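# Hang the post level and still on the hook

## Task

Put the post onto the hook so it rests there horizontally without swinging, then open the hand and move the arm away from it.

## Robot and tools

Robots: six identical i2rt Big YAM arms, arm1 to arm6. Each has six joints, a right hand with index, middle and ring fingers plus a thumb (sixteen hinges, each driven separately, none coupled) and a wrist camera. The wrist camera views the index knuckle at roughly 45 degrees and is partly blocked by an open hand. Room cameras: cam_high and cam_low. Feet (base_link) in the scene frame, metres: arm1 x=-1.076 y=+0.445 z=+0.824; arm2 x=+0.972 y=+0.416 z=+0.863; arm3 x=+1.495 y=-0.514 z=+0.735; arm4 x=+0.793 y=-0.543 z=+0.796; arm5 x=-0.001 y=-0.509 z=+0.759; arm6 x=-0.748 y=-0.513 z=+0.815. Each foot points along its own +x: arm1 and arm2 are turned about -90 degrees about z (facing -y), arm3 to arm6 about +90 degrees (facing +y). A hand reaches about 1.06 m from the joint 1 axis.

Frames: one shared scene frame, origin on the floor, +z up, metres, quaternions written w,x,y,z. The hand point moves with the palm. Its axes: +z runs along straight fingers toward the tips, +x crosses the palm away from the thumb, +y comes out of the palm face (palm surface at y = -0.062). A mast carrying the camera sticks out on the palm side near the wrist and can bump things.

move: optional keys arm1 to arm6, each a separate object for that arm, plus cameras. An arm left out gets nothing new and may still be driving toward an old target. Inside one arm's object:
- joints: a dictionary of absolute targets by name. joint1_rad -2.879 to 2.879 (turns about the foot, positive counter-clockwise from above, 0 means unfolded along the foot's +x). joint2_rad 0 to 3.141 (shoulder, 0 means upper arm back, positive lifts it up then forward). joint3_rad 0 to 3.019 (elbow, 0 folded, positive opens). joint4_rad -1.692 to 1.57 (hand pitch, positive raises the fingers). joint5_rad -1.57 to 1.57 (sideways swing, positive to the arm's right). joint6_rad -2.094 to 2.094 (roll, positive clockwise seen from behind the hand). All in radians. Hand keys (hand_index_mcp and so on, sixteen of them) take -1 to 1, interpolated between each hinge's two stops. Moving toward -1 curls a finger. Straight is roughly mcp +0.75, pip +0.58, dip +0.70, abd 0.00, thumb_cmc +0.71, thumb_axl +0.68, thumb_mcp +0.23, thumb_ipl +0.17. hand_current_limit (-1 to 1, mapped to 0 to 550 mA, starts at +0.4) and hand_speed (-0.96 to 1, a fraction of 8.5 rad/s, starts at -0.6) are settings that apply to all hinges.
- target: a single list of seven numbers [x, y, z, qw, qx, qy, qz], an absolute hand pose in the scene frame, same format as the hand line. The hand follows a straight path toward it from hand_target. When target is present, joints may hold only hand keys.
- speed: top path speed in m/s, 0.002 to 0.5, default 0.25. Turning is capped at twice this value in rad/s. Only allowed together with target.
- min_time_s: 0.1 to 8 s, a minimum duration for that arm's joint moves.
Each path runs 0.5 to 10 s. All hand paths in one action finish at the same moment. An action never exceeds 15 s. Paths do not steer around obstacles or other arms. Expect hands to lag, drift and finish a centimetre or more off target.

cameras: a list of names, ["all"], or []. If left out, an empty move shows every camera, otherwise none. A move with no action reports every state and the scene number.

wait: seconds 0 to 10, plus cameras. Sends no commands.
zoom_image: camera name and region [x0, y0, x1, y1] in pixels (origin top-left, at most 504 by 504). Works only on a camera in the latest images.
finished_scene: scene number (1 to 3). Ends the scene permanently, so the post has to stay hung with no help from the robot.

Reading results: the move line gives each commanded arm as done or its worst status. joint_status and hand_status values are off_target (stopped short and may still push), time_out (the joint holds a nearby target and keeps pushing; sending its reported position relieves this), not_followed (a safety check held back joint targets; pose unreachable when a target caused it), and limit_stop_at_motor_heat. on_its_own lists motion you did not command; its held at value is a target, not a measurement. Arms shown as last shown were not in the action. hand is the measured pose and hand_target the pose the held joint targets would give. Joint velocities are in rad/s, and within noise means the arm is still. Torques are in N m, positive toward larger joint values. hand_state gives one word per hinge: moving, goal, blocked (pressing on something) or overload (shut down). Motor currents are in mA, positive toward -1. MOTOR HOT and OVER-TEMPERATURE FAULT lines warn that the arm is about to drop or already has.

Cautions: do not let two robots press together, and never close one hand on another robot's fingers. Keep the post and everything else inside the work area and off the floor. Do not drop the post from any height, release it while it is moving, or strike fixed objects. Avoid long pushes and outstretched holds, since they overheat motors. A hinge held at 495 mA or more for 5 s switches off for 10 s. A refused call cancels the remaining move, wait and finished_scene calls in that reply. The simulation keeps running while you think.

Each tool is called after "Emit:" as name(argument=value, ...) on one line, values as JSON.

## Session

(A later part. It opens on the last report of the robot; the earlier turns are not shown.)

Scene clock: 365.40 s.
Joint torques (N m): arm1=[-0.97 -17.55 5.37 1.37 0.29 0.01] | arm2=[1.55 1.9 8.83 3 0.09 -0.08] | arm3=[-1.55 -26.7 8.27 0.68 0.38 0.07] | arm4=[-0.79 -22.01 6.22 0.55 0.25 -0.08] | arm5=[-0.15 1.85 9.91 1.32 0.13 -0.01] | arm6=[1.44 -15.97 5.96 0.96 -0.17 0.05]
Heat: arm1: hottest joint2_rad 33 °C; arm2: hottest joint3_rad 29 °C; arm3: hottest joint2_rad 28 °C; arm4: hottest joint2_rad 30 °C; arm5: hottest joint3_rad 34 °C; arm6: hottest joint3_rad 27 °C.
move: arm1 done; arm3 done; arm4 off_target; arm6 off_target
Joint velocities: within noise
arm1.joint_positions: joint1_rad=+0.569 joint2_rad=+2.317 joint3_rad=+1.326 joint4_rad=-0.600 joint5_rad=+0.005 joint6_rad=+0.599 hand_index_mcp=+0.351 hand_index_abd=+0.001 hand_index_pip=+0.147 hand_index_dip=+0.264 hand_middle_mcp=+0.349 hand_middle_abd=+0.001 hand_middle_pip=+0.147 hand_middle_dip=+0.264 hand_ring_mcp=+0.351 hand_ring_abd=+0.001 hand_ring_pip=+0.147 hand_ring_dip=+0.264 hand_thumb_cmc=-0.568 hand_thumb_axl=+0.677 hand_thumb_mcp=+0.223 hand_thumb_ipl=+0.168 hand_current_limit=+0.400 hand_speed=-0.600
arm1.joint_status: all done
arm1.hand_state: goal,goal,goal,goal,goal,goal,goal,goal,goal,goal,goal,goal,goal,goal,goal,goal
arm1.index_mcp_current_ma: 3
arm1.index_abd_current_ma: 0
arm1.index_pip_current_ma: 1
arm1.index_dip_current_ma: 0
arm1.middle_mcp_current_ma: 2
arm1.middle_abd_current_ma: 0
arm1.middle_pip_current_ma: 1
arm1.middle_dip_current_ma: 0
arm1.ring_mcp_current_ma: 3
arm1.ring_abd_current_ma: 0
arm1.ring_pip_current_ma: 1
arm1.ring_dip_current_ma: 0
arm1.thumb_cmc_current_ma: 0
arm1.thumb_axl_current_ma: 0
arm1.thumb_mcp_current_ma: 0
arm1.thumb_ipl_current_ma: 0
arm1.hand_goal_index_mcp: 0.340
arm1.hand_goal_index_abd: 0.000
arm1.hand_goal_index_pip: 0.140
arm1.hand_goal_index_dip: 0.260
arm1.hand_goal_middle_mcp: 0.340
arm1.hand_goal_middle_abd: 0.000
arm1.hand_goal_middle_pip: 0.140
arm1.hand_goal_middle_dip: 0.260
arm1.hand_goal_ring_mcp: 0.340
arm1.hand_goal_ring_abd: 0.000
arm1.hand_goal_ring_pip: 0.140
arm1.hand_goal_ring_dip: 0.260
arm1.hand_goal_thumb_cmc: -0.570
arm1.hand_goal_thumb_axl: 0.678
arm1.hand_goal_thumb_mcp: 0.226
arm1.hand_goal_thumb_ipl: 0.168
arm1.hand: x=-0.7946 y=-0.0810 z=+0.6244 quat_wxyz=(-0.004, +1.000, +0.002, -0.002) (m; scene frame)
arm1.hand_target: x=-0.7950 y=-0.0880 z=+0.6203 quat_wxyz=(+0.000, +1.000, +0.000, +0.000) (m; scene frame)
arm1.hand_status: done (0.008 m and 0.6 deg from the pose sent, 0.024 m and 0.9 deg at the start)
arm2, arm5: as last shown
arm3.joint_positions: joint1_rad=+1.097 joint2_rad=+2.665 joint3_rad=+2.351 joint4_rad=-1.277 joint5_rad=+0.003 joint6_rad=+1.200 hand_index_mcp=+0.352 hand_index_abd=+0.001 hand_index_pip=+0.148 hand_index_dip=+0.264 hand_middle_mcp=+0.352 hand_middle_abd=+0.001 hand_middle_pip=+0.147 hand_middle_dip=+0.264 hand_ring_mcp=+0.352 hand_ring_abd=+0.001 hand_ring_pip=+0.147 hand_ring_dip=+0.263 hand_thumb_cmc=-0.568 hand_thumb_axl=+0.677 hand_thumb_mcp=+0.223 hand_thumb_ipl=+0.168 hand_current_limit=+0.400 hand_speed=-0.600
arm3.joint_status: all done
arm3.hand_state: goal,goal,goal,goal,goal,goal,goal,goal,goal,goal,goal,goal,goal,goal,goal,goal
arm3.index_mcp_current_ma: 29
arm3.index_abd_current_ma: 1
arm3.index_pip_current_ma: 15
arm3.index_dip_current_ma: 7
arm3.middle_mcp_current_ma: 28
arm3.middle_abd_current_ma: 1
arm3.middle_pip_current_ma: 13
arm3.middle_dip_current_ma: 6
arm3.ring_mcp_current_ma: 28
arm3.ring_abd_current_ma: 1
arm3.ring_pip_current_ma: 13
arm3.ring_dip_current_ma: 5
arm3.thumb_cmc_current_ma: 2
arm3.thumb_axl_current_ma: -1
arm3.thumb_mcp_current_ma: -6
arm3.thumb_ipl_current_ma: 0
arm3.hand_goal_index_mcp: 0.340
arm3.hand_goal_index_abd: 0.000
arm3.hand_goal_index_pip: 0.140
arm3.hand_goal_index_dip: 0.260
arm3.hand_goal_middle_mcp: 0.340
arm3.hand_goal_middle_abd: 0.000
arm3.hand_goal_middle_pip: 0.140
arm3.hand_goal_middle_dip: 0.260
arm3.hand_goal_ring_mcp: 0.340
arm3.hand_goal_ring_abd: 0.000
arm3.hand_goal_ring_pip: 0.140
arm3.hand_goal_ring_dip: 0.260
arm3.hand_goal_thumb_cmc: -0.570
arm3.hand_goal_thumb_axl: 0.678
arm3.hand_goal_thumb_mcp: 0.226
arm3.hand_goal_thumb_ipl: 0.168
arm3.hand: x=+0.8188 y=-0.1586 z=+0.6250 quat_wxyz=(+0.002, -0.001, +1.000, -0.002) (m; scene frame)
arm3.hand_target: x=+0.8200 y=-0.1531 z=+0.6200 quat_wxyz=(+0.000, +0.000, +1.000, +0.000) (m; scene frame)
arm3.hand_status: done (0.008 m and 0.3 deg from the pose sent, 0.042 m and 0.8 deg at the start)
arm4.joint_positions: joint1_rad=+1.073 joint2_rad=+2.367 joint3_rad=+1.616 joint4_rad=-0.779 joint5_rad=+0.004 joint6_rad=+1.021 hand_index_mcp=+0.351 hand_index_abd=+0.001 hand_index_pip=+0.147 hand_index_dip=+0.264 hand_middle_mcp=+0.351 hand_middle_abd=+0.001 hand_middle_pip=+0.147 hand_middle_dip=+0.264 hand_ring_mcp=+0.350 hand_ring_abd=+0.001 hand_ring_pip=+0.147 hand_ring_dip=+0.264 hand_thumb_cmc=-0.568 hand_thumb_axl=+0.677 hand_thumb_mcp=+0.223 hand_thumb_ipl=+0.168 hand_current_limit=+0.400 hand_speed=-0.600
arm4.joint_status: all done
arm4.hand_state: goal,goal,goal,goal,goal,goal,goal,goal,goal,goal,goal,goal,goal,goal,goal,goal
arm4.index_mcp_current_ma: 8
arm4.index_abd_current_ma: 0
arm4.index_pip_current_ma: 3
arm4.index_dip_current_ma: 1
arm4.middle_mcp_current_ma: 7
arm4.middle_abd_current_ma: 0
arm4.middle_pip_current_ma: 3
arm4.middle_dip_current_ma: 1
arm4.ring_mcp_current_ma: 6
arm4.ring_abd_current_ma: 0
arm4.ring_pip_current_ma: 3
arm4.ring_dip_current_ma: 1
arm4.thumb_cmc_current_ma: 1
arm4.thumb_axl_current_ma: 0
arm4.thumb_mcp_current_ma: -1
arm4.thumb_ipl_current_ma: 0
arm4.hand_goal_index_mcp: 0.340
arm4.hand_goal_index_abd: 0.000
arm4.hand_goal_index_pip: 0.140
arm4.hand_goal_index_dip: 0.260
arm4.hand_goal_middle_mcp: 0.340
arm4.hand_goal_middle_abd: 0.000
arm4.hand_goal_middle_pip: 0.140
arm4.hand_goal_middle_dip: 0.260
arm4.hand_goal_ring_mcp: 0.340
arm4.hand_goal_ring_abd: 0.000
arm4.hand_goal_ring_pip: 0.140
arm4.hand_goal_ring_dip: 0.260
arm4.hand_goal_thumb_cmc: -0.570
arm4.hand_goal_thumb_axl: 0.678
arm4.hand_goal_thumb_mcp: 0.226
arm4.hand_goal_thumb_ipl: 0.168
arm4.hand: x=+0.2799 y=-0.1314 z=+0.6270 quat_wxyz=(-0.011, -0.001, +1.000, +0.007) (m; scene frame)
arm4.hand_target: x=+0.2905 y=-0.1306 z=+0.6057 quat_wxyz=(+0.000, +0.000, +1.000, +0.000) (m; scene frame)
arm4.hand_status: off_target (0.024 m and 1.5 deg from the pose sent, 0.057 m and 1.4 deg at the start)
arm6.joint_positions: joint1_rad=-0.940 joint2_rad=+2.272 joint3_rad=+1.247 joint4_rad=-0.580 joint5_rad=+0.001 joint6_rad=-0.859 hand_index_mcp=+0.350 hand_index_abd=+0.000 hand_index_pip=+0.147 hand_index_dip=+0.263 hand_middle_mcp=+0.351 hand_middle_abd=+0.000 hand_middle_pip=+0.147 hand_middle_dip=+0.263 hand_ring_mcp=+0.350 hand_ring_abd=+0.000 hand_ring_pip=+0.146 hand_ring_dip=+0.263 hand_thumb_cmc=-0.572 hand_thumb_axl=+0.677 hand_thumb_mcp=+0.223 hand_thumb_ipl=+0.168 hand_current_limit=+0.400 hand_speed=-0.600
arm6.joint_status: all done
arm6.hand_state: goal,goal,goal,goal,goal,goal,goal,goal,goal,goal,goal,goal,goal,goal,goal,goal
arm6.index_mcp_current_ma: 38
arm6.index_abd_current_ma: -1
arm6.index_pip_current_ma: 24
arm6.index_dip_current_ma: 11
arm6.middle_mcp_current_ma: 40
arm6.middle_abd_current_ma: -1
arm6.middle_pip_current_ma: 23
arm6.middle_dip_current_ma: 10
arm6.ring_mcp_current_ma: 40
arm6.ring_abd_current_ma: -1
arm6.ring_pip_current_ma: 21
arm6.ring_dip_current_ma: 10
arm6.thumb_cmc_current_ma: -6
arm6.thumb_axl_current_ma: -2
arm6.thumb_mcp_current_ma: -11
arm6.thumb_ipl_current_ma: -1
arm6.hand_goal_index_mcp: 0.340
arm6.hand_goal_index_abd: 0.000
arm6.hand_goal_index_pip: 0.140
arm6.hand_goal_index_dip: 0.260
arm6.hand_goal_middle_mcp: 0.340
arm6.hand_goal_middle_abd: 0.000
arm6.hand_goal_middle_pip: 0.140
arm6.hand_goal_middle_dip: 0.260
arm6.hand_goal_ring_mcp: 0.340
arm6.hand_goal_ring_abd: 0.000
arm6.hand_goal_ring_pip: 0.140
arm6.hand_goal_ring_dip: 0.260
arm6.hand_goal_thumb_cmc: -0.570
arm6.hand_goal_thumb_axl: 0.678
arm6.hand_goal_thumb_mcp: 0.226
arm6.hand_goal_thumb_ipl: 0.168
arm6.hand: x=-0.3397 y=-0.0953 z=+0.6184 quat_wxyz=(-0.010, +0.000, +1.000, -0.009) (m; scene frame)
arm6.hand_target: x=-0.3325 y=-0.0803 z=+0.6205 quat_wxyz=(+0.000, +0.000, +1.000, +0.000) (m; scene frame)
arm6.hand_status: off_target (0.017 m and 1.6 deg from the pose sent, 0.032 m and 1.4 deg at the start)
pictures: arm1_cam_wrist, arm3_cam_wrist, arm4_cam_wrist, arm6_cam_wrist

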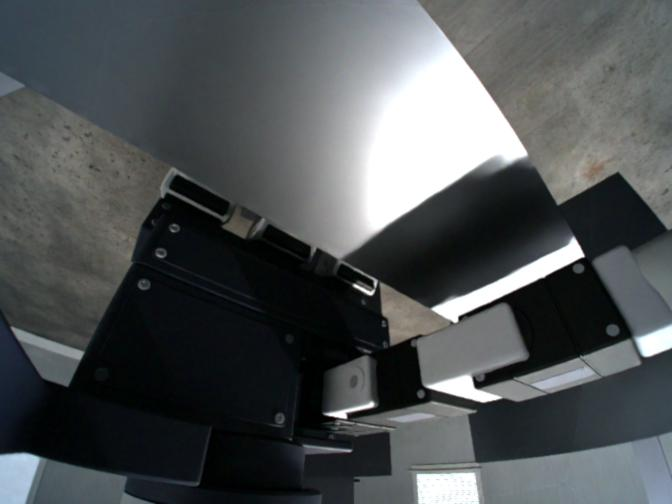

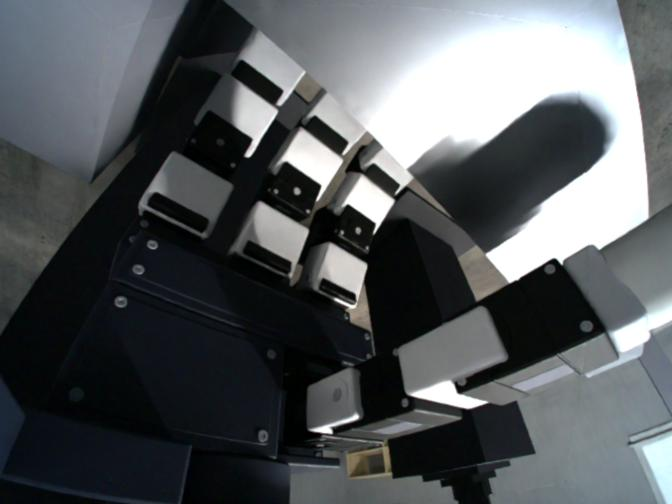

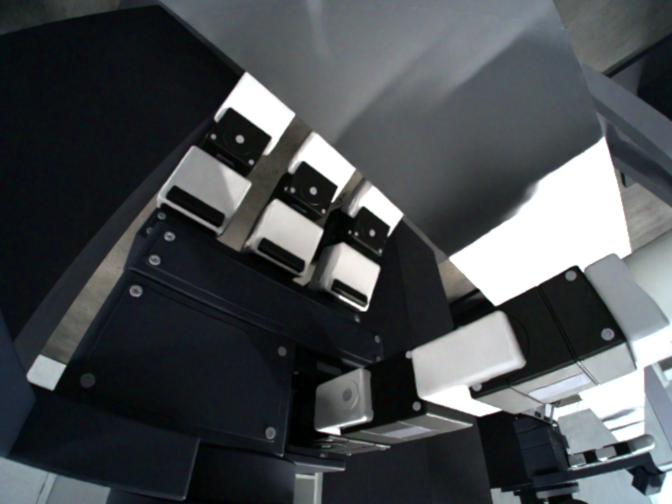

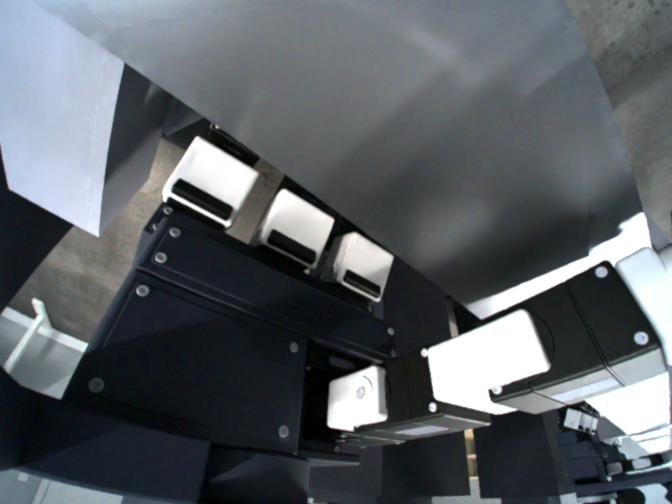

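Emit:
move(arm1={"target": [-0.798, -0.101, 0.630, 0.342, 0.94, 0, 0], "speed": 0.12}, arm3={"target": [0.82, -0.125, 0.630, 0, 0, 0.94, 0.342], "speed": 0.12}, arm4={"target": [0.298, -0.109, 0.618, 0, 0, 0.94, 0.342], "speed": 0.12}, arm6={"target": [-0.332, -0.060, 0.632, 0, 0, 0.94, 0.342], "speed": 0.12}, cameras=[])

Emit:
move(arm1={"target": [-0.798, -0.107, 0.638, 0.515, 0.857, 0, 0], "speed": 0.12}, arm3={"target": [0.82, -0.119, 0.636, 0, 0, 0.857, 0.515], "speed": 0.12}, arm4={"target": [0.298, -0.102, 0.632, 0, 0, 0.857, 0.515], "speed": 0.12}, arm6={"target": [-0.332, -0.057, 0.638, 0, 0, 0.857, 0.515], "speed": 0.12}, cameras=["arm1_cam_wrist", "arm3_cam_wrist", "arm4_cam_wrist", "arm6_cam_wrist"])

Scene clock: 400.23 s.
Joint torques (N m): arm1=[0.5 -16.32 2.81 2.82 0.74 0] | arm2=[1.55 1.79 8.83 2.99 0.09 -0.07] | arm3=[-0.03 -25.76 7.66 1.28 1.15 -0.05] | arm4=[0.62 -20.19 5.08 1.25 0.88 -0.11] | arm5=[-0.5 2.14 9.83 1.31 0.11 -0.03] | arm6=[-1.08 -15.62 2.82 2.17 -0.72 0.07]
Heat: arm1: hottest joint2_rad 33 °C; arm2: hottest joint3_rad 29 °C; arm3: hottest joint2_rad 28 °C; arm4: hottest joint2_rad 32 °C; arm5: hottest joint3_rad 34 °C; arm6: hottest joint3_rad 27 °C.
move: arm1 done; arm3 off_target; arm4 off_target; arm6 off_target
Joint velocities: within noise
arm1.joint_positions: joint1_rad=+0.639 joint2_rad=+2.443 joint3_rad=+1.092 joint4_rad=+0.350 joint5_rad=+0.420 joint6_rad=+0.564 hand_index_mcp=+0.351 hand_index_abd=+0.001 hand_index_pip=+0.147 hand_index_dip=+0.264 hand_middle_mcp=+0.349 hand_middle_abd=+0.001 hand_middle_pip=+0.147 hand_middle_dip=+0.264 hand_ring_mcp=+0.351 hand_ring_abd=+0.001 hand_ring_pip=+0.147 hand_ring_dip=+0.264 hand_thumb_cmc=-0.568 hand_thumb_axl=+0.677 hand_thumb_mcp=+0.223 hand_thumb_ipl=+0.168 hand_current_limit=+0.400 hand_speed=-0.600
arm1.joint_status: not commanded
arm1.hand_state: goal,goal,goal,goal,goal,goal,goal,goal,goal,goal,goal,goal,goal,goal,goal,goal
arm1.index_mcp_current_ma: 3
arm1.index_abd_current_ma: 0
arm1.index_pip_current_ma: 1
arm1.index_dip_current_ma: 0
arm1.middle_mcp_current_ma: 2
arm1.middle_abd_current_ma: 0
arm1.middle_pip_current_ma: 1
arm1.middle_dip_current_ma: 0
arm1.ring_mcp_current_ma: 3
arm1.ring_abd_current_ma: 0
arm1.ring_pip_current_ma: 1
arm1.ring_dip_current_ma: 0
arm1.thumb_cmc_current_ma: 0
arm1.thumb_axl_current_ma: 0
arm1.thumb_mcp_current_ma: 0
arm1.thumb_ipl_current_ma: 0
arm1.hand_goal_index_mcp: 0.340
arm1.hand_goal_index_abd: 0.000
arm1.hand_goal_index_pip: 0.140
arm1.hand_goal_index_dip: 0.260
arm1.hand_goal_middle_mcp: 0.340
arm1.hand_goal_middle_abd: 0.000
arm1.hand_goal_middle_pip: 0.140
arm1.hand_goal_middle_dip: 0.260
arm1.hand_goal_ring_mcp: 0.340
arm1.hand_goal_ring_abd: 0.000
arm1.hand_goal_ring_pip: 0.140
arm1.hand_goal_ring_dip: 0.260
arm1.hand_goal_thumb_cmc: -0.570
arm1.hand_goal_thumb_axl: 0.678
arm1.hand_goal_thumb_mcp: 0.226
arm1.hand_goal_thumb_ipl: 0.168
arm1.hand: x=-0.8013 y=-0.1066 z=+0.6376 quat_wxyz=(+0.342, +0.940, -0.009, +0.002) (m; scene frame)
arm1.hand_target: x=-0.7981 y=-0.1010 z=+0.6302 quat_wxyz=(+0.342, +0.940, +0.000, +0.000) (m; scene frame)
arm1.hand_status: done (0.010 m and 1.1 deg from the pose sent, 0.021 m and 40.5 deg at the start)
arm2, arm5: as last shown
arm3.joint_positions: joint1_rad=+1.161 joint2_rad=+2.665 joint3_rad=+2.111 joint4_rad=-0.793 joint5_rad=+0.662 joint6_rad=+1.207 hand_index_mcp=+0.352 hand_index_abd=+0.001 hand_index_pip=+0.148 hand_index_dip=+0.264 hand_middle_mcp=+0.352 hand_middle_abd=+0.001 hand_middle_pip=+0.147 hand_middle_dip=+0.264 hand_ring_mcp=+0.352 hand_ring_abd=+0.001 hand_ring_pip=+0.147 hand_ring_dip=+0.263 hand_thumb_cmc=-0.568 hand_thumb_axl=+0.677 hand_thumb_mcp=+0.223 hand_thumb_ipl=+0.168 hand_current_limit=+0.400 hand_speed=-0.600
arm3.joint_status: not commanded
arm3.hand_state: goal,goal,goal,goal,goal,goal,goal,goal,goal,goal,goal,goal,goal,goal,goal,goal
arm3.index_mcp_current_ma: 29
arm3.index_abd_current_ma: 1
arm3.index_pip_current_ma: 14
arm3.index_dip_current_ma: 6
arm3.middle_mcp_current_ma: 28
arm3.middle_abd_current_ma: 1
arm3.middle_pip_current_ma: 13
arm3.middle_dip_current_ma: 6
arm3.ring_mcp_current_ma: 28
arm3.ring_abd_current_ma: 1
arm3.ring_pip_current_ma: 13
arm3.ring_dip_current_ma: 5
arm3.thumb_cmc_current_ma: 2
arm3.thumb_axl_current_ma: -1
arm3.thumb_mcp_current_ma: -6
arm3.thumb_ipl_current_ma: 0
arm3.hand_goal_index_mcp: 0.340
arm3.hand_goal_index_abd: 0.000
arm3.hand_goal_index_pip: 0.140
arm3.hand_goal_index_dip: 0.260
arm3.hand_goal_middle_mcp: 0.340
arm3.hand_goal_middle_abd: 0.000
arm3.hand_goal_middle_pip: 0.140
arm3.hand_goal_middle_dip: 0.260
arm3.hand_goal_ring_mcp: 0.340
arm3.hand_goal_ring_abd: 0.000
arm3.hand_goal_ring_pip: 0.140
arm3.hand_goal_ring_dip: 0.260
arm3.hand_goal_thumb_cmc: -0.570
arm3.hand_goal_thumb_axl: 0.678
arm3.hand_goal_thumb_mcp: 0.226
arm3.hand_goal_thumb_ipl: 0.168
arm3.hand: x=+0.8233 y=-0.1187 z=+0.6384 quat_wxyz=(-0.002, +0.011, +0.940, +0.340) (m; scene frame)
arm3.hand_target: x=+0.8202 y=-0.1252 z=+0.6300 quat_wxyz=(+0.000, +0.000, +0.940, +0.342) (m; scene frame)
arm3.hand_status: off_target (0.011 m and 1.3 deg from the pose sent, 0.034 m and 40.2 deg at the start)
arm4.joint_positions: joint1_rad=+1.148 joint2_rad=+2.439 joint3_rad=+1.430 joint4_rad=-0.156 joint5_rad=+0.618 joint6_rad=+1.000 hand_index_mcp=+0.351 hand_index_abd=+0.001 hand_index_pip=+0.147 hand_index_dip=+0.264 hand_middle_mcp=+0.351 hand_middle_abd=+0.001 hand_middle_pip=+0.147 hand_middle_dip=+0.264 hand_ring_mcp=+0.350 hand_ring_abd=+0.001 hand_ring_pip=+0.147 hand_ring_dip=+0.264 hand_thumb_cmc=-0.568 hand_thumb_axl=+0.677 hand_thumb_mcp=+0.223 hand_thumb_ipl=+0.168 hand_current_limit=+0.400 hand_speed=-0.600
arm4.joint_status: not commanded
arm4.hand_state: goal,goal,goal,goal,goal,goal,goal,goal,goal,goal,goal,goal,goal,goal,goal,goal
arm4.index_mcp_current_ma: 8
arm4.index_abd_current_ma: 0
arm4.index_pip_current_ma: 3
arm4.index_dip_current_ma: 1
arm4.middle_mcp_current_ma: 7
arm4.middle_abd_current_ma: 0
arm4.middle_pip_current_ma: 3
arm4.middle_dip_current_ma: 1
arm4.ring_mcp_current_ma: 6
arm4.ring_abd_current_ma: 0
arm4.ring_pip_current_ma: 3
arm4.ring_dip_current_ma: 1
arm4.thumb_cmc_current_ma: 1
arm4.thumb_axl_current_ma: 0
arm4.thumb_mcp_current_ma: -1
arm4.thumb_ipl_current_ma: 0
arm4.hand_goal_index_mcp: 0.340
arm4.hand_goal_index_abd: 0.000
arm4.hand_goal_index_pip: 0.140
arm4.hand_goal_index_dip: 0.260
arm4.hand_goal_middle_mcp: 0.340
arm4.hand_goal_middle_abd: 0.000
arm4.hand_goal_middle_pip: 0.140
arm4.hand_goal_middle_dip: 0.260
arm4.hand_goal_ring_mcp: 0.340
arm4.hand_goal_ring_abd: 0.000
arm4.hand_goal_ring_pip: 0.140
arm4.hand_goal_ring_dip: 0.260
arm4.hand_goal_thumb_cmc: -0.570
arm4.hand_goal_thumb_axl: 0.678
arm4.hand_goal_thumb_mcp: 0.226
arm4.hand_goal_thumb_ipl: 0.168
arm4.hand: x=+0.2930 y=-0.0989 z=+0.6436 quat_wxyz=(-0.014, +0.013, +0.937, +0.349) (m; scene frame)
arm4.hand_target: x=+0.2987 y=-0.1093 z=+0.6188 quat_wxyz=(+0.000, +0.000, +0.940, +0.342) (m; scene frame)
arm4.hand_status: off_target (0.028 m and 2.4 deg from the pose sent, 0.030 m and 39.2 deg at the start)
arm6.joint_positions: joint1_rad=-1.023 joint2_rad=+2.409 joint3_rad=+1.108 joint4_rad=+0.169 joint5_rad=-0.550 joint6_rad=-0.843 hand_index_mcp=+0.350 hand_index_abd=+0.000 hand_index_pip=+0.147 hand_index_dip=+0.263 hand_middle_mcp=+0.351 hand_middle_abd=+0.000 hand_middle_pip=+0.147 hand_middle_dip=+0.263 hand_ring_mcp=+0.350 hand_ring_abd=+0.000 hand_ring_pip=+0.146 hand_ring_dip=+0.263 hand_thumb_cmc=-0.572 hand_thumb_axl=+0.677 hand_thumb_mcp=+0.223 hand_thumb_ipl=+0.168 hand_current_limit=+0.400 hand_speed=-0.600
arm6.joint_status: not commanded
arm6.hand_state: goal,goal,goal,goal,goal,goal,goal,goal,goal,goal,goal,goal,goal,goal,goal,goal
arm6.index_mcp_current_ma: 38
arm6.index_abd_current_ma: -1
arm6.index_pip_current_ma: 24
arm6.index_dip_current_ma: 10
arm6.middle_mcp_current_ma: 40
arm6.middle_abd_current_ma: -1
arm6.middle_pip_current_ma: 23
arm6.middle_dip_current_ma: 9
arm6.ring_mcp_current_ma: 40
arm6.ring_abd_current_ma: -1
arm6.ring_pip_current_ma: 21
arm6.ring_dip_current_ma: 9
arm6.thumb_cmc_current_ma: -6
arm6.thumb_axl_current_ma: -2
arm6.thumb_mcp_current_ma: -11
arm6.thumb_ipl_current_ma: -1
arm6.hand_goal_index_mcp: 0.340
arm6.hand_goal_index_abd: 0.000
arm6.hand_goal_index_pip: 0.140
arm6.hand_goal_index_dip: 0.260
arm6.hand_goal_middle_mcp: 0.340
arm6.hand_goal_middle_abd: 0.000
arm6.hand_goal_middle_pip: 0.140
arm6.hand_goal_middle_dip: 0.260
arm6.hand_goal_ring_mcp: 0.340
arm6.hand_goal_ring_abd: 0.000
arm6.hand_goal_ring_pip: 0.140
arm6.hand_goal_ring_dip: 0.260
arm6.hand_goal_thumb_cmc: -0.570
arm6.hand_goal_thumb_axl: 0.678
arm6.hand_goal_thumb_mcp: 0.226
arm6.hand_goal_thumb_ipl: 0.168
arm6.hand: x=-0.3392 y=-0.0521 z=+0.6371 quat_wxyz=(-0.001, -0.013, +0.940, +0.340) (m; scene frame)
arm6.hand_target: x=-0.3323 y=-0.0600 z=+0.6320 quat_wxyz=(+0.000, +0.000, +0.940, +0.342) (m; scene frame)
arm6.hand_status: off_target (0.012 m and 1.6 deg from the pose sent, 0.039 m and 41.0 deg at the start)
pictures: none
No camera images: "cameras" was empty.

Scene clock: 402.57 s.
Joint torques (N m): arm1=[0.32 -16.5 3.03 3.25 0.67 -0.01] | arm2=[1.49 1.85 8.81 3 0.1 -0.07] | arm3=[-0.09 -25.93 7.38 1.66 1.26 -0.04] | arm4=[0.62 -21.13 5.12 1.59 0.9 -0.07] | arm5=[-0.26 1.9 9.88 1.25 0.11 0] | arm6=[-1.03 -15.56 2.95 2.66 -0.7 0.05]
Heat: arm1: hottest joint2_rad 33 °C; arm2: hottest joint3_rad 29 °C; arm3: hottest joint2_rad 28 °C; arm4: hottest joint2_rad 32 °C; arm5: hottest joint3_rad 34 °C; arm6: hottest joint3_rad 27 °C.
move: arm1 done; arm3 done; arm4 off_target; arm6 off_target
Joint velocities: arm1=[within noise] | arm2=[within noise] | arm3=[-0.005 -0.005 -0.007 -0.046 -0.066 -0.007] | arm4=[within noise] | arm5=[within noise] | arm6=[within noise]
arm1.joint_positions: joint1_rad=+0.653 joint2_rad=+2.659 joint3_rad=+1.130 joint4_rad=+0.899 joint5_rad=+0.603 joint6_rad=+0.379 hand_index_mcp=+0.351 hand_index_abd=+0.001 hand_index_pip=+0.147 hand_index_dip=+0.263 hand_middle_mcp=+0.349 hand_middle_abd=+0.001 hand_middle_pip=+0.147 hand_middle_dip=+0.264 hand_ring_mcp=+0.351 hand_ring_abd=+0.001 hand_ring_pip=+0.147 hand_ring_dip=+0.264 hand_thumb_cmc=-0.568 hand_thumb_axl=+0.677 hand_thumb_mcp=+0.223 hand_thumb_ipl=+0.168 hand_current_limit=+0.400 hand_speed=-0.600
arm1.joint_status: not commanded
arm1.hand_state: goal,goal,goal,goal,goal,goal,goal,goal,goal,goal,goal,goal,goal,goal,goal,goal
arm1.index_mcp_current_ma: 3
arm1.index_abd_current_ma: 0
arm1.index_pip_current_ma: 1
arm1.index_dip_current_ma: 0
arm1.middle_mcp_current_ma: 2
arm1.middle_abd_current_ma: 0
arm1.middle_pip_current_ma: 1
arm1.middle_dip_current_ma: 0
arm1.ring_mcp_current_ma: 3
arm1.ring_abd_current_ma: 0
arm1.ring_pip_current_ma: 1
arm1.ring_dip_current_ma: 0
arm1.thumb_cmc_current_ma: 0
arm1.thumb_axl_current_ma: 0
arm1.thumb_mcp_current_ma: 0
arm1.thumb_ipl_current_ma: 0
arm1.hand_goal_index_mcp: 0.340
arm1.hand_goal_index_abd: 0.000
arm1.hand_goal_index_pip: 0.140
arm1.hand_goal_index_dip: 0.260
arm1.hand_goal_middle_mcp: 0.340
arm1.hand_goal_middle_abd: 0.000
arm1.hand_goal_middle_pip: 0.140
arm1.hand_goal_middle_dip: 0.260
arm1.hand_goal_ring_mcp: 0.340
arm1.hand_goal_ring_abd: 0.000
arm1.hand_goal_ring_pip: 0.140
arm1.hand_goal_ring_dip: 0.260
arm1.hand_goal_thumb_cmc: -0.570
arm1.hand_goal_thumb_axl: 0.678
arm1.hand_goal_thumb_mcp: 0.226
arm1.hand_goal_thumb_ipl: 0.168
arm1.hand: x=-0.8044 y=-0.1084 z=+0.6412 quat_wxyz=(+0.509, +0.860, -0.005, -0.003) (m; scene frame)
arm1.hand_target: x=-0.7981 y=-0.1069 z=+0.6380 quat_wxyz=(+0.515, +0.857, +0.000, +0.000) (m; scene frame)
arm1.hand_status: done (0.007 m and 1.0 deg from the pose sent, 0.003 m and 22.0 deg at the start)
arm2, arm5: as last shown
arm3.joint_positions: joint1_rad=+1.175 joint2_rad=+2.755 joint3_rad=+2.069 joint4_rad=-0.423 joint5_rad=+1.012 joint6_rad=+1.031 hand_index_mcp=+0.352 hand_index_abd=+0.001 hand_index_pip=+0.148 hand_index_dip=+0.264 hand_middle_mcp=+0.352 hand_middle_abd=+0.001 hand_middle_pip=+0.147 hand_middle_dip=+0.263 hand_ring_mcp=+0.352 hand_ring_abd=+0.001 hand_ring_pip=+0.147 hand_ring_dip=+0.263 hand_thumb_cmc=-0.568 hand_thumb_axl=+0.677 hand_thumb_mcp=+0.223 hand_thumb_ipl=+0.168 hand_current_limit=+0.400 hand_speed=-0.600
arm3.joint_status: not commanded
arm3.hand_state: goal,goal,goal,goal,goal,goal,goal,goal,goal,goal,goal,goal,goal,goal,goal,goal
arm3.index_mcp_current_ma: 29
arm3.index_abd_current_ma: 1
arm3.index_pip_current_ma: 14
arm3.index_dip_current_ma: 6
arm3.middle_mcp_current_ma: 28
arm3.middle_abd_current_ma: 1
arm3.middle_pip_current_ma: 13
arm3.middle_dip_current_ma: 5
arm3.ring_mcp_current_ma: 28
arm3.ring_abd_current_ma: 1
arm3.ring_pip_current_ma: 13
arm3.ring_dip_current_ma: 4
arm3.thumb_cmc_current_ma: 2
arm3.thumb_axl_current_ma: -1
arm3.thumb_mcp_current_ma: -6
arm3.thumb_ipl_current_ma: 0
arm3.hand_goal_index_mcp: 0.340
arm3.hand_goal_index_abd: 0.000
arm3.hand_goal_index_pip: 0.140
arm3.hand_goal_index_dip: 0.260
arm3.hand_goal_middle_mcp: 0.340
arm3.hand_goal_middle_abd: 0.000
arm3.hand_goal_middle_pip: 0.140
arm3.hand_goal_middle_dip: 0.260
arm3.hand_goal_ring_mcp: 0.340
arm3.hand_goal_ring_abd: 0.000
arm3.hand_goal_ring_pip: 0.140
arm3.hand_goal_ring_dip: 0.260
arm3.hand_goal_thumb_cmc: -0.570
arm3.hand_goal_thumb_axl: 0.678
arm3.hand_goal_thumb_mcp: 0.226
arm3.hand_goal_thumb_ipl: 0.168
arm3.hand: x=+0.8235 y=-0.1122 z=+0.6411 quat_wxyz=(+0.000, +0.009, +0.858, +0.513) (m; scene frame)
arm3.hand_target: x=+0.8202 y=-0.1190 z=+0.6359 quat_wxyz=(+0.000, +0.000, +0.857, +0.515) (m; scene frame)
arm3.hand_status: done (0.009 m and 1.1 deg from the pose sent, 0.004 m and 22.3 deg at the start)
arm4.joint_positions: joint1_rad=+1.163 joint2_rad=+2.579 joint3_rad=+1.422 joint4_rad=+0.304 joint5_rad=+0.925 joint6_rad=+0.776 hand_index_mcp=+0.351 hand_index_abd=+0.001 hand_index_pip=+0.147 hand_index_dip=+0.263 hand_middle_mcp=+0.351 hand_middle_abd=+0.001 hand_middle_pip=+0.147 hand_middle_dip=+0.264 hand_ring_mcp=+0.350 hand_ring_abd=+0.001 hand_ring_pip=+0.147 hand_ring_dip=+0.263 hand_thumb_cmc=-0.568 hand_thumb_axl=+0.677 hand_thumb_mcp=+0.223 hand_thumb_ipl=+0.168 hand_current_limit=+0.400 hand_speed=-0.600
arm4.joint_status: not commanded
arm4.hand_state: goal,goal,goal,goal,goal,goal,goal,goal,goal,goal,goal,goal,goal,goal,goal,goal
arm4.index_mcp_current_ma: 8
arm4.index_abd_current_ma: 0
arm4.index_pip_current_ma: 3
arm4.index_dip_current_ma: 1
arm4.middle_mcp_current_ma: 7
arm4.middle_abd_current_ma: 0
arm4.middle_pip_current_ma: 3
arm4.middle_dip_current_ma: 1
arm4.ring_mcp_current_ma: 6
arm4.ring_abd_current_ma: 0
arm4.ring_pip_current_ma: 3
arm4.ring_dip_current_ma: 1
arm4.thumb_cmc_current_ma: 1
arm4.thumb_axl_current_ma: 0
arm4.thumb_mcp_current_ma: -1
arm4.thumb_ipl_current_ma: 0
arm4.hand_goal_index_mcp: 0.340
arm4.hand_goal_index_abd: 0.000
arm4.hand_goal_index_pip: 0.140
arm4.hand_goal_index_dip: 0.260
arm4.hand_goal_middle_mcp: 0.340
arm4.hand_goal_middle_abd: 0.000
arm4.hand_goal_middle_pip: 0.140
arm4.hand_goal_middle_dip: 0.260
arm4.hand_goal_ring_mcp: 0.340
arm4.hand_goal_ring_abd: 0.000
arm4.hand_goal_ring_pip: 0.140
arm4.hand_goal_ring_dip: 0.260
arm4.hand_goal_thumb_cmc: -0.570
arm4.hand_goal_thumb_axl: 0.678
arm4.hand_goal_thumb_mcp: 0.226
arm4.hand_goal_thumb_ipl: 0.168
arm4.hand: x=+0.2979 y=-0.0948 z=+0.6525 quat_wxyz=(-0.006, +0.011, +0.855, +0.518) (m; scene frame)
arm4.hand_target: x=+0.2986 y=-0.1023 z=+0.6325 quat_wxyz=(+0.000, +0.000, +0.857, +0.515) (m; scene frame)
arm4.hand_status: off_target (0.022 m and 1.5 deg from the pose sent, 0.013 m and 21.3 deg at the start)
arm6.joint_positions: joint1_rad=-1.047 joint2_rad=+2.611 joint3_rad=+1.127 joint4_rad=+0.690 joint5_rad=-0.821 joint6_rad=-0.628 hand_index_mcp=+0.350 hand_index_abd=+0.000 hand_index_pip=+0.147 hand_index_dip=+0.263 hand_middle_mcp=+0.351 hand_middle_abd=+0.000 hand_middle_pip=+0.147 hand_middle_dip=+0.263 hand_ring_mcp=+0.350 hand_ring_abd=+0.000 hand_ring_pip=+0.146 hand_ring_dip=+0.263 hand_thumb_cmc=-0.572 hand_thumb_axl=+0.677 hand_thumb_mcp=+0.223 hand_thumb_ipl=+0.168 hand_current_limit=+0.400 hand_speed=-0.600
arm6.joint_status: not commanded
arm6.hand_state: goal,goal,goal,goal,goal,goal,goal,goal,goal,goal,goal,goal,goal,goal,goal,goal
arm6.index_mcp_current_ma: 38
arm6.index_abd_current_ma: -1
arm6.index_pip_current_ma: 24
arm6.index_dip_current_ma: 10
arm6.middle_mcp_current_ma: 40
arm6.middle_abd_current_ma: -1
arm6.middle_pip_current_ma: 23
arm6.middle_dip_current_ma: 9
arm6.ring_mcp_current_ma: 40
arm6.ring_abd_current_ma: -1
arm6.ring_pip_current_ma: 21
arm6.ring_dip_current_ma: 8
arm6.thumb_cmc_current_ma: -6
arm6.thumb_axl_current_ma: -2
arm6.thumb_mcp_current_ma: -11
arm6.thumb_ipl_current_ma: -1
arm6.hand_goal_index_mcp: 0.340
arm6.hand_goal_index_abd: 0.000
arm6.hand_goal_index_pip: 0.140
arm6.hand_goal_index_dip: 0.260
arm6.hand_goal_middle_mcp: 0.340
arm6.hand_goal_middle_abd: 0.000
arm6.hand_goal_middle_pip: 0.140
arm6.hand_goal_middle_dip: 0.260
arm6.hand_goal_ring_mcp: 0.340
arm6.hand_goal_ring_abd: 0.000
arm6.hand_goal_ring_pip: 0.140
arm6.hand_goal_ring_dip: 0.260
arm6.hand_goal_thumb_cmc: -0.570
arm6.hand_goal_thumb_axl: 0.678
arm6.hand_goal_thumb_mcp: 0.226
arm6.hand_goal_thumb_ipl: 0.168
arm6.hand: x=-0.3438 y=-0.0525 z=+0.6391 quat_wxyz=(-0.007, -0.008, +0.861, +0.509) (m; scene frame)
arm6.hand_target: x=-0.3322 y=-0.0572 z=+0.6382 quat_wxyz=(+0.000, +0.000, +0.857, +0.515) (m; scene frame)
arm6.hand_status: off_target (0.013 m and 1.5 deg from the pose sent, 0.009 m and 22.3 deg at the start)
pictures: arm1_cam_wrist, arm3_cam_wrist, arm4_cam_wrist, arm6_cam_wrist

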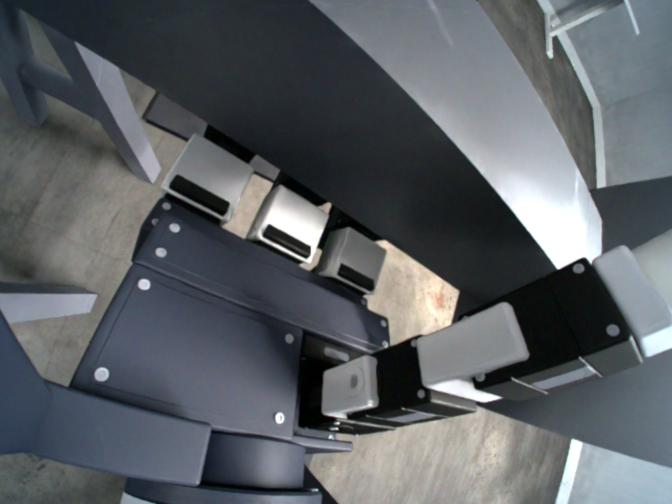

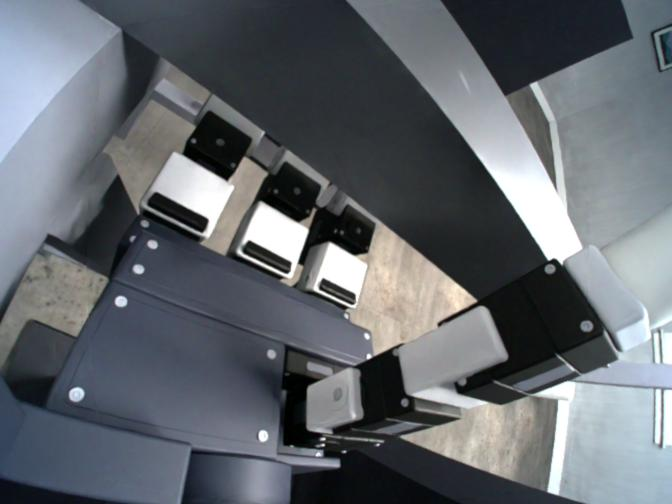

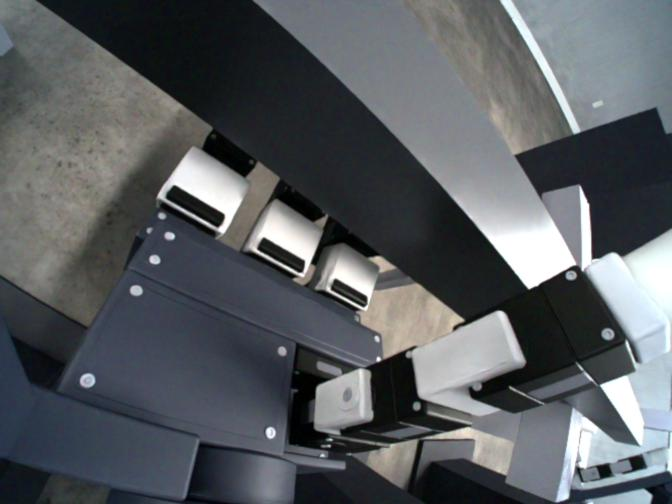

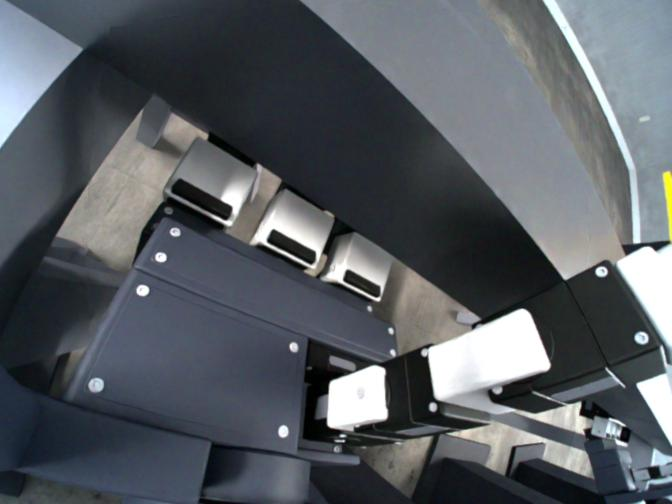

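Emit:
move(arm1={"target": [-0.795, -0.119, 0.652, 0.656, 0.755, 0, 0], "speed": 0.12}, arm3={"target": [0.818, -0.113, 0.652, 0, 0, 0.755, 0.656], "speed": 0.12}, arm4={"target": [0.292, -0.095, 0.642, 0, 0, 0.755, 0.656], "speed": 0.12}, arm6={"target": [-0.325, -0.052, 0.652, 0, 0, 0.755, 0.656], "speed": 0.12}, cameras=["arm1_cam_wrist", "arm3_cam_wrist", "arm4_cam_wrist", "arm6_cam_wrist"])

Scene clock: 414.40 s.
Joint torques (N m): arm1=[-1.14 -17.14 2.88 3.52 0.28 -0.06] | arm2=[1.55 1.9 8.83 2.99 0.09 -0.08] | arm3=[-1.79 -25.88 7.45 2.26 0.61 -0.05] | arm4=[-0.79 -21.54 5.59 1.89 0.38 -0.08] | arm5=[-0.26 2.02 9.89 1.29 0.13 0.01] | arm6=[0.62 -16.15 2.65 2.97 -0.27 0.04]
Heat: arm1: hottest joint2_rad 33 °C; arm2: hottest joint3_rad 29 °C; arm3: hottest joint2_rad 29 °C; arm4: hottest joint2_rad 32 °C; arm5: hottest joint3_rad 34 °C; arm6: hottest joint3_rad 27 °C.
move: arm1 done; arm3 done; arm4 off_target; arm6 done
Joint velocities: within noise
arm1.joint_positions: joint1_rad=+0.648 joint2_rad=+2.872 joint3_rad=+1.321 joint4_rad=+1.351 joint5_rad=+0.664 joint6_rad=+0.114 hand_index_mcp=+0.351 hand_index_abd=+0.001 hand_index_pip=+0.147 hand_index_dip=+0.263 hand_middle_mcp=+0.349 hand_middle_abd=+0.001 hand_middle_pip=+0.147 hand_middle_dip=+0.263 hand_ring_mcp=+0.351 hand_ring_abd=+0.001 hand_ring_pip=+0.147 hand_ring_dip=+0.263 hand_thumb_cmc=-0.568 hand_thumb_axl=+0.677 hand_thumb_mcp=+0.223 hand_thumb_ipl=+0.168 hand_current_limit=+0.400 hand_speed=-0.600
arm1.joint_status: not commanded
arm1.hand_state: goal,goal,goal,goal,goal,goal,goal,goal,goal,goal,goal,goal,goal,goal,goal,goal
arm1.index_mcp_current_ma: 3
arm1.index_abd_current_ma: 0
arm1.index_pip_current_ma: 1
arm1.index_dip_current_ma: 0
arm1.middle_mcp_current_ma: 2
arm1.middle_abd_current_ma: 0
arm1.middle_pip_current_ma: 1
arm1.middle_dip_current_ma: 0
arm1.ring_mcp_current_ma: 3
arm1.ring_abd_current_ma: 0
arm1.ring_pip_current_ma: 1
arm1.ring_dip_current_ma: 0
arm1.thumb_cmc_current_ma: 0
arm1.thumb_axl_current_ma: 0
arm1.thumb_mcp_current_ma: 0
arm1.thumb_ipl_current_ma: 0
arm1.hand_goal_index_mcp: 0.340
arm1.hand_goal_index_abd: 0.000
arm1.hand_goal_index_pip: 0.140
arm1.hand_goal_index_dip: 0.260
arm1.hand_goal_middle_mcp: 0.340
arm1.hand_goal_middle_abd: 0.000
arm1.hand_goal_middle_pip: 0.140
arm1.hand_goal_middle_dip: 0.260
arm1.hand_goal_ring_mcp: 0.340
arm1.hand_goal_ring_abd: 0.000
arm1.hand_goal_ring_pip: 0.140
arm1.hand_goal_ring_dip: 0.260
arm1.hand_goal_thumb_cmc: -0.570
arm1.hand_goal_thumb_axl: 0.678
arm1.hand_goal_thumb_mcp: 0.226
arm1.hand_goal_thumb_ipl: 0.168
arm1.hand: x=-0.7887 y=-0.1177 z=+0.6561 quat_wxyz=(+0.651, +0.759, +0.004, +0.003) (m; scene frame)
arm1.hand_target: x=-0.7951 y=-0.1188 z=+0.6519 quat_wxyz=(+0.656, +0.755, +0.000, +0.000) (m; scene frame)
arm1.hand_status: done (0.008 m and 0.9 deg from the pose sent, 0.018 m and 20.7 deg at the start)
arm2.joint_positions: joint1_rad=+0.594 joint2_rad=+0.623 joint3_rad=+1.444 joint4_rad=-1.182 joint5_rad=+0.079 joint6_rad=+1.086 hand_index_mcp=+0.755 hand_index_abd=+0.001 hand_index_pip=+0.577 hand_index_dip=+0.696 hand_middle_mcp=+0.755 hand_middle_abd=+0.001 hand_middle_pip=+0.577 hand_middle_dip=+0.696 hand_ring_mcp=+0.755 hand_ring_abd=+0.001 hand_ring_pip=+0.577 hand_ring_dip=+0.696 hand_thumb_cmc=+0.715 hand_thumb_axl=+0.677 hand_thumb_mcp=+0.226 hand_thumb_ipl=+0.168 hand_current_limit=+0.400 hand_speed=-0.600
arm2.joint_status: not commanded
arm2.hand_state: goal,goal,goal,goal,goal,goal,goal,goal,goal,goal,goal,goal,goal,goal,goal,goal
arm2.index_mcp_current_ma: 1
arm2.index_abd_current_ma: 0
arm2.index_pip_current_ma: 0
arm2.index_dip_current_ma: 0
arm2.middle_mcp_current_ma: 1
arm2.middle_abd_current_ma: 0
arm2.middle_pip_current_ma: 0
arm2.middle_dip_current_ma: 0
arm2.ring_mcp_current_ma: 1
arm2.ring_abd_current_ma: 0
arm2.ring_pip_current_ma: 0
arm2.ring_dip_current_ma: 0
arm2.thumb_cmc_current_ma: 1
arm2.thumb_axl_current_ma: 0
arm2.thumb_mcp_current_ma: 0
arm2.thumb_ipl_current_ma: 0
arm2.hand_goal_index_mcp: 0.754
arm2.hand_goal_index_abd: 0.000
arm2.hand_goal_index_pip: 0.576
arm2.hand_goal_index_dip: 0.696
arm2.hand_goal_middle_mcp: 0.754
arm2.hand_goal_middle_abd: 0.000
arm2.hand_goal_middle_pip: 0.576
arm2.hand_goal_middle_dip: 0.696
arm2.hand_goal_ring_mcp: 0.754
arm2.hand_goal_ring_abd: 0.000
arm2.hand_goal_ring_pip: 0.576
arm2.hand_goal_ring_dip: 0.696
arm2.hand_goal_thumb_cmc: 0.714
arm2.hand_goal_thumb_axl: 0.678
arm2.hand_goal_thumb_mcp: 0.226
arm2.hand_goal_thumb_ipl: 0.168
arm2.hand: x=+1.0090 y=+0.1520 z=+1.4815 quat_wxyz=(+0.417, +0.784, -0.251, +0.386) (m; scene frame)
arm2.hand_target: x=+1.0068 y=+0.1558 z=+1.4939 quat_wxyz=(+0.425, +0.776, -0.249, +0.395) (m; scene frame)
arm2.hand_status: not commanded
arm3.joint_positions: joint1_rad=+1.175 joint2_rad=+2.882 joint3_rad=+2.060 joint4_rad=+0.357 joint5_rad=+1.241 joint6_rad=+0.429 hand_index_mcp=+0.352 hand_index_abd=+0.001 hand_index_pip=+0.147 hand_index_dip=+0.263 hand_middle_mcp=+0.352 hand_middle_abd=+0.001 hand_middle_pip=+0.146 hand_middle_dip=+0.263 hand_ring_mcp=+0.352 hand_ring_abd=+0.001 hand_ring_pip=+0.146 hand_ring_dip=+0.263 hand_thumb_cmc=-0.568 hand_thumb_axl=+0.677 hand_thumb_mcp=+0.223 hand_thumb_ipl=+0.168 hand_current_limit=+0.400 hand_speed=-0.600
arm3.joint_status: not commanded
arm3.hand_state: goal,goal,goal,goal,goal,goal,goal,goal,goal,goal,goal,goal,goal,goal,goal,goal
arm3.index_mcp_current_ma: 29
arm3.index_abd_current_ma: 1
arm3.index_pip_current_ma: 13
arm3.index_dip_current_ma: 5
arm3.middle_mcp_current_ma: 28
arm3.middle_abd_current_ma: 1
arm3.middle_pip_current_ma: 11
arm3.middle_dip_current_ma: 5
arm3.ring_mcp_current_ma: 28
arm3.ring_abd_current_ma: 1
arm3.ring_pip_current_ma: 12
arm3.ring_dip_current_ma: 4
arm3.thumb_cmc_current_ma: 2
arm3.thumb_axl_current_ma: -1
arm3.thumb_mcp_current_ma: -6
arm3.thumb_ipl_current_ma: 0
arm3.hand_goal_index_mcp: 0.340
arm3.hand_goal_index_abd: 0.000
arm3.hand_goal_index_pip: 0.140
arm3.hand_goal_index_dip: 0.260
arm3.hand_goal_middle_mcp: 0.340
arm3.hand_goal_middle_abd: 0.000
arm3.hand_goal_middle_pip: 0.140
arm3.hand_goal_middle_dip: 0.260
arm3.hand_goal_ring_mcp: 0.340
arm3.hand_goal_ring_abd: 0.000
arm3.hand_goal_ring_pip: 0.140
arm3.hand_goal_ring_dip: 0.260
arm3.hand_goal_thumb_cmc: -0.570
arm3.hand_goal_thumb_axl: 0.678
arm3.hand_goal_thumb_mcp: 0.226
arm3.hand_goal_thumb_ipl: 0.168
arm3.hand: x=+0.8138 y=-0.1194 z=+0.6548 quat_wxyz=(-0.003, -0.002, +0.756, +0.654) (m; scene frame)
arm3.hand_target: x=+0.8181 y=-0.1130 z=+0.6519 quat_wxyz=(+0.000, +0.000, +0.755, +0.656) (m; scene frame)
arm3.hand_status: done (0.008 m and 0.5 deg from the pose sent, 0.012 m and 20.3 deg at the start)
arm4.joint_positions: joint1_rad=+1.162 joint2_rad=+2.795 joint3_rad=+1.544 joint4_rad=+0.975 joint5_rad=+1.085 joint6_rad=+0.268 hand_index_mcp=+0.351 hand_index_abd=+0.001 hand_index_pip=+0.146 hand_index_dip=+0.263 hand_middle_mcp=+0.351 hand_middle_abd=+0.001 hand_middle_pip=+0.146 hand_middle_dip=+0.263 hand_ring_mcp=+0.350 hand_ring_abd=+0.001 hand_ring_pip=+0.147 hand_ring_dip=+0.263 hand_thumb_cmc=-0.568 hand_thumb_axl=+0.677 hand_thumb_mcp=+0.223 hand_thumb_ipl=+0.168 hand_current_limit=+0.400 hand_speed=-0.600
arm4.joint_status: not commanded
arm4.hand_state: goal,goal,goal,goal,goal,goal,goal,goal,goal,goal,goal,goal,goal,goal,goal,goal
arm4.index_mcp_current_ma: 8
arm4.index_abd_current_ma: 0
arm4.index_pip_current_ma: 3
arm4.index_dip_current_ma: 1
arm4.middle_mcp_current_ma: 7
arm4.middle_abd_current_ma: 0
arm4.middle_pip_current_ma: 3
arm4.middle_dip_current_ma: 1
arm4.ring_mcp_current_ma: 6
arm4.ring_abd_current_ma: 0
arm4.ring_pip_current_ma: 3
arm4.ring_dip_current_ma: 1
arm4.thumb_cmc_current_ma: 1
arm4.thumb_axl_current_ma: 0
arm4.thumb_mcp_current_ma: -1
arm4.thumb_ipl_current_ma: 0
arm4.hand_goal_index_mcp: 0.340
arm4.hand_goal_index_abd: 0.000
arm4.hand_goal_index_pip: 0.140
arm4.hand_goal_index_dip: 0.260
arm4.hand_goal_middle_mcp: 0.340
arm4.hand_goal_middle_abd: 0.000
arm4.hand_goal_middle_pip: 0.140
arm4.hand_goal_middle_dip: 0.260
arm4.hand_goal_ring_mcp: 0.340
arm4.hand_goal_ring_abd: 0.000
arm4.hand_goal_ring_pip: 0.140
arm4.hand_goal_ring_dip: 0.260
arm4.hand_goal_thumb_cmc: -0.570
arm4.hand_goal_thumb_axl: 0.678
arm4.hand_goal_thumb_mcp: 0.226
arm4.hand_goal_thumb_ipl: 0.168
arm4.hand: x=+0.2846 y=-0.0991 z=+0.6604 quat_wxyz=(-0.008, +0.000, +0.754, +0.656) (m; scene frame)
arm4.hand_target: x=+0.2926 y=-0.0955 z=+0.6425 quat_wxyz=(+0.000, +0.000, +0.755, +0.655) (m; scene frame)
arm4.hand_status: off_target (0.020 m and 0.9 deg from the pose sent, 0.012 m and 19.6 deg at the start)
arm5: as last shown
arm6.joint_positions: joint1_rad=-1.047 joint2_rad=+2.835 joint3_rad=+1.289 joint4_rad=+1.273 joint5_rad=-0.951 joint6_rad=-0.215 hand_index_mcp=+0.350 hand_index_abd=+0.000 hand_index_pip=+0.147 hand_index_dip=+0.263 hand_middle_mcp=+0.351 hand_middle_abd=+0.000 hand_middle_pip=+0.146 hand_middle_dip=+0.263 hand_ring_mcp=+0.350 hand_ring_abd=+0.000 hand_ring_pip=+0.146 hand_ring_dip=+0.262 hand_thumb_cmc=-0.572 hand_thumb_axl=+0.677 hand_thumb_mcp=+0.223 hand_thumb_ipl=+0.168 hand_current_limit=+0.400 hand_speed=-0.600
arm6.joint_status: not commanded
arm6.hand_state: goal,goal,goal,goal,goal,goal,goal,goal,goal,goal,goal,goal,goal,goal,goal,goal
arm6.index_mcp_current_ma: 38
arm6.index_abd_current_ma: -1
arm6.index_pip_current_ma: 22
arm6.index_dip_current_ma: 9
arm6.middle_mcp_current_ma: 40
arm6.middle_abd_current_ma: -1
arm6.middle_pip_current_ma: 22
arm6.middle_dip_current_ma: 8
arm6.ring_mcp_current_ma: 40
arm6.ring_abd_current_ma: -1
arm6.ring_pip_current_ma: 19
arm6.ring_dip_current_ma: 8
arm6.thumb_cmc_current_ma: -5
arm6.thumb_axl_current_ma: -2
arm6.thumb_mcp_current_ma: -11
arm6.thumb_ipl_current_ma: -1
arm6.hand_goal_index_mcp: 0.340
arm6.hand_goal_index_abd: 0.000
arm6.hand_goal_index_pip: 0.140
arm6.hand_goal_index_dip: 0.260
arm6.hand_goal_middle_mcp: 0.340
arm6.hand_goal_middle_abd: 0.000
arm6.hand_goal_middle_pip: 0.140
arm6.hand_goal_middle_dip: 0.260
arm6.hand_goal_ring_mcp: 0.340
arm6.hand_goal_ring_abd: 0.000
arm6.hand_goal_ring_pip: 0.140
arm6.hand_goal_ring_dip: 0.260
arm6.hand_goal_thumb_cmc: -0.570
arm6.hand_goal_thumb_axl: 0.678
arm6.hand_goal_thumb_mcp: 0.226
arm6.hand_goal_thumb_ipl: 0.168
arm6.hand: x=-0.3260 y=-0.0522 z=+0.6535 quat_wxyz=(-0.002, +0.001, +0.759, +0.651) (m; scene frame)
arm6.hand_target: x=-0.3250 y=-0.0520 z=+0.6522 quat_wxyz=(+0.000, +0.000, +0.755, +0.656) (m; scene frame)
arm6.hand_status: done (0.002 m and 0.8 deg from the pose sent, 0.023 m and 20.8 deg at the start)
pictures: arm1_cam_wrist, arm3_cam_wrist, arm4_cam_wrist, arm6_cam_wrist

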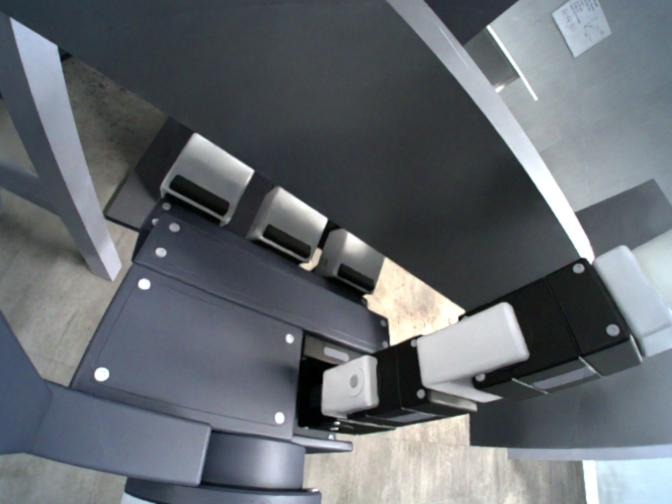

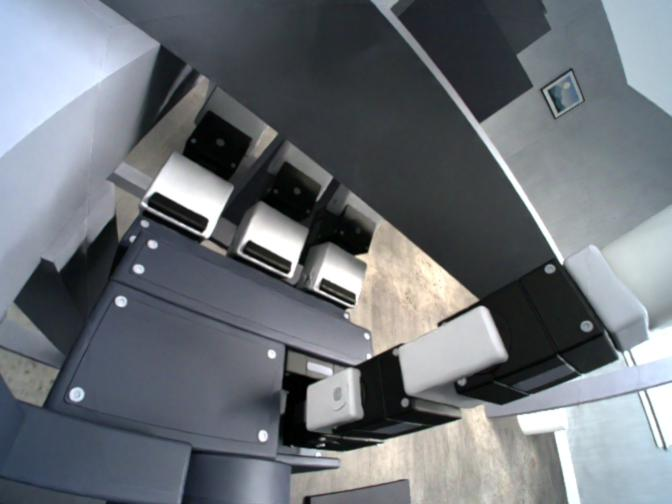

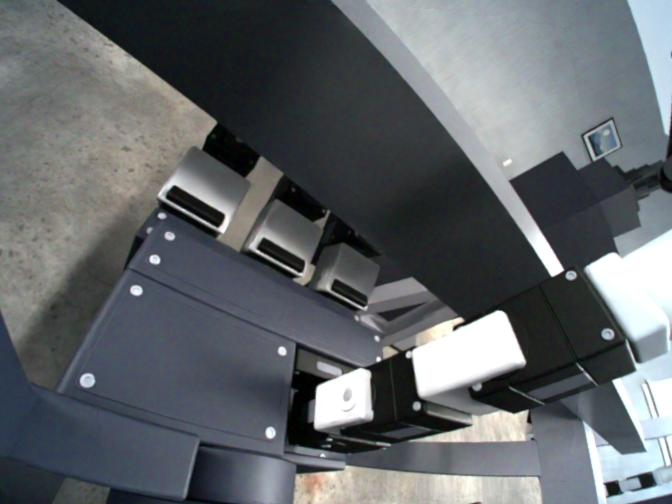

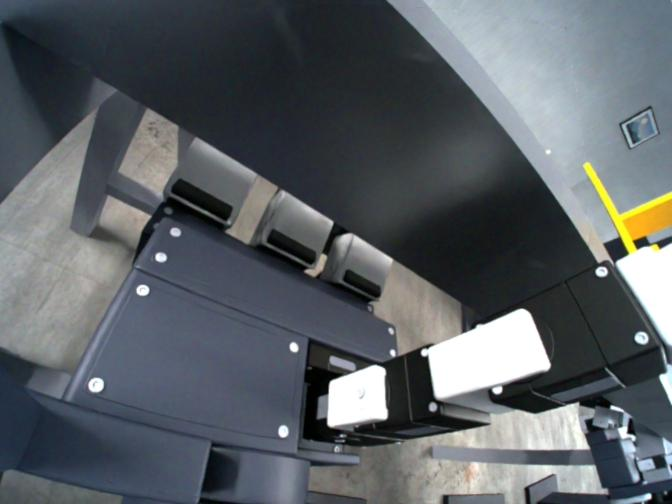

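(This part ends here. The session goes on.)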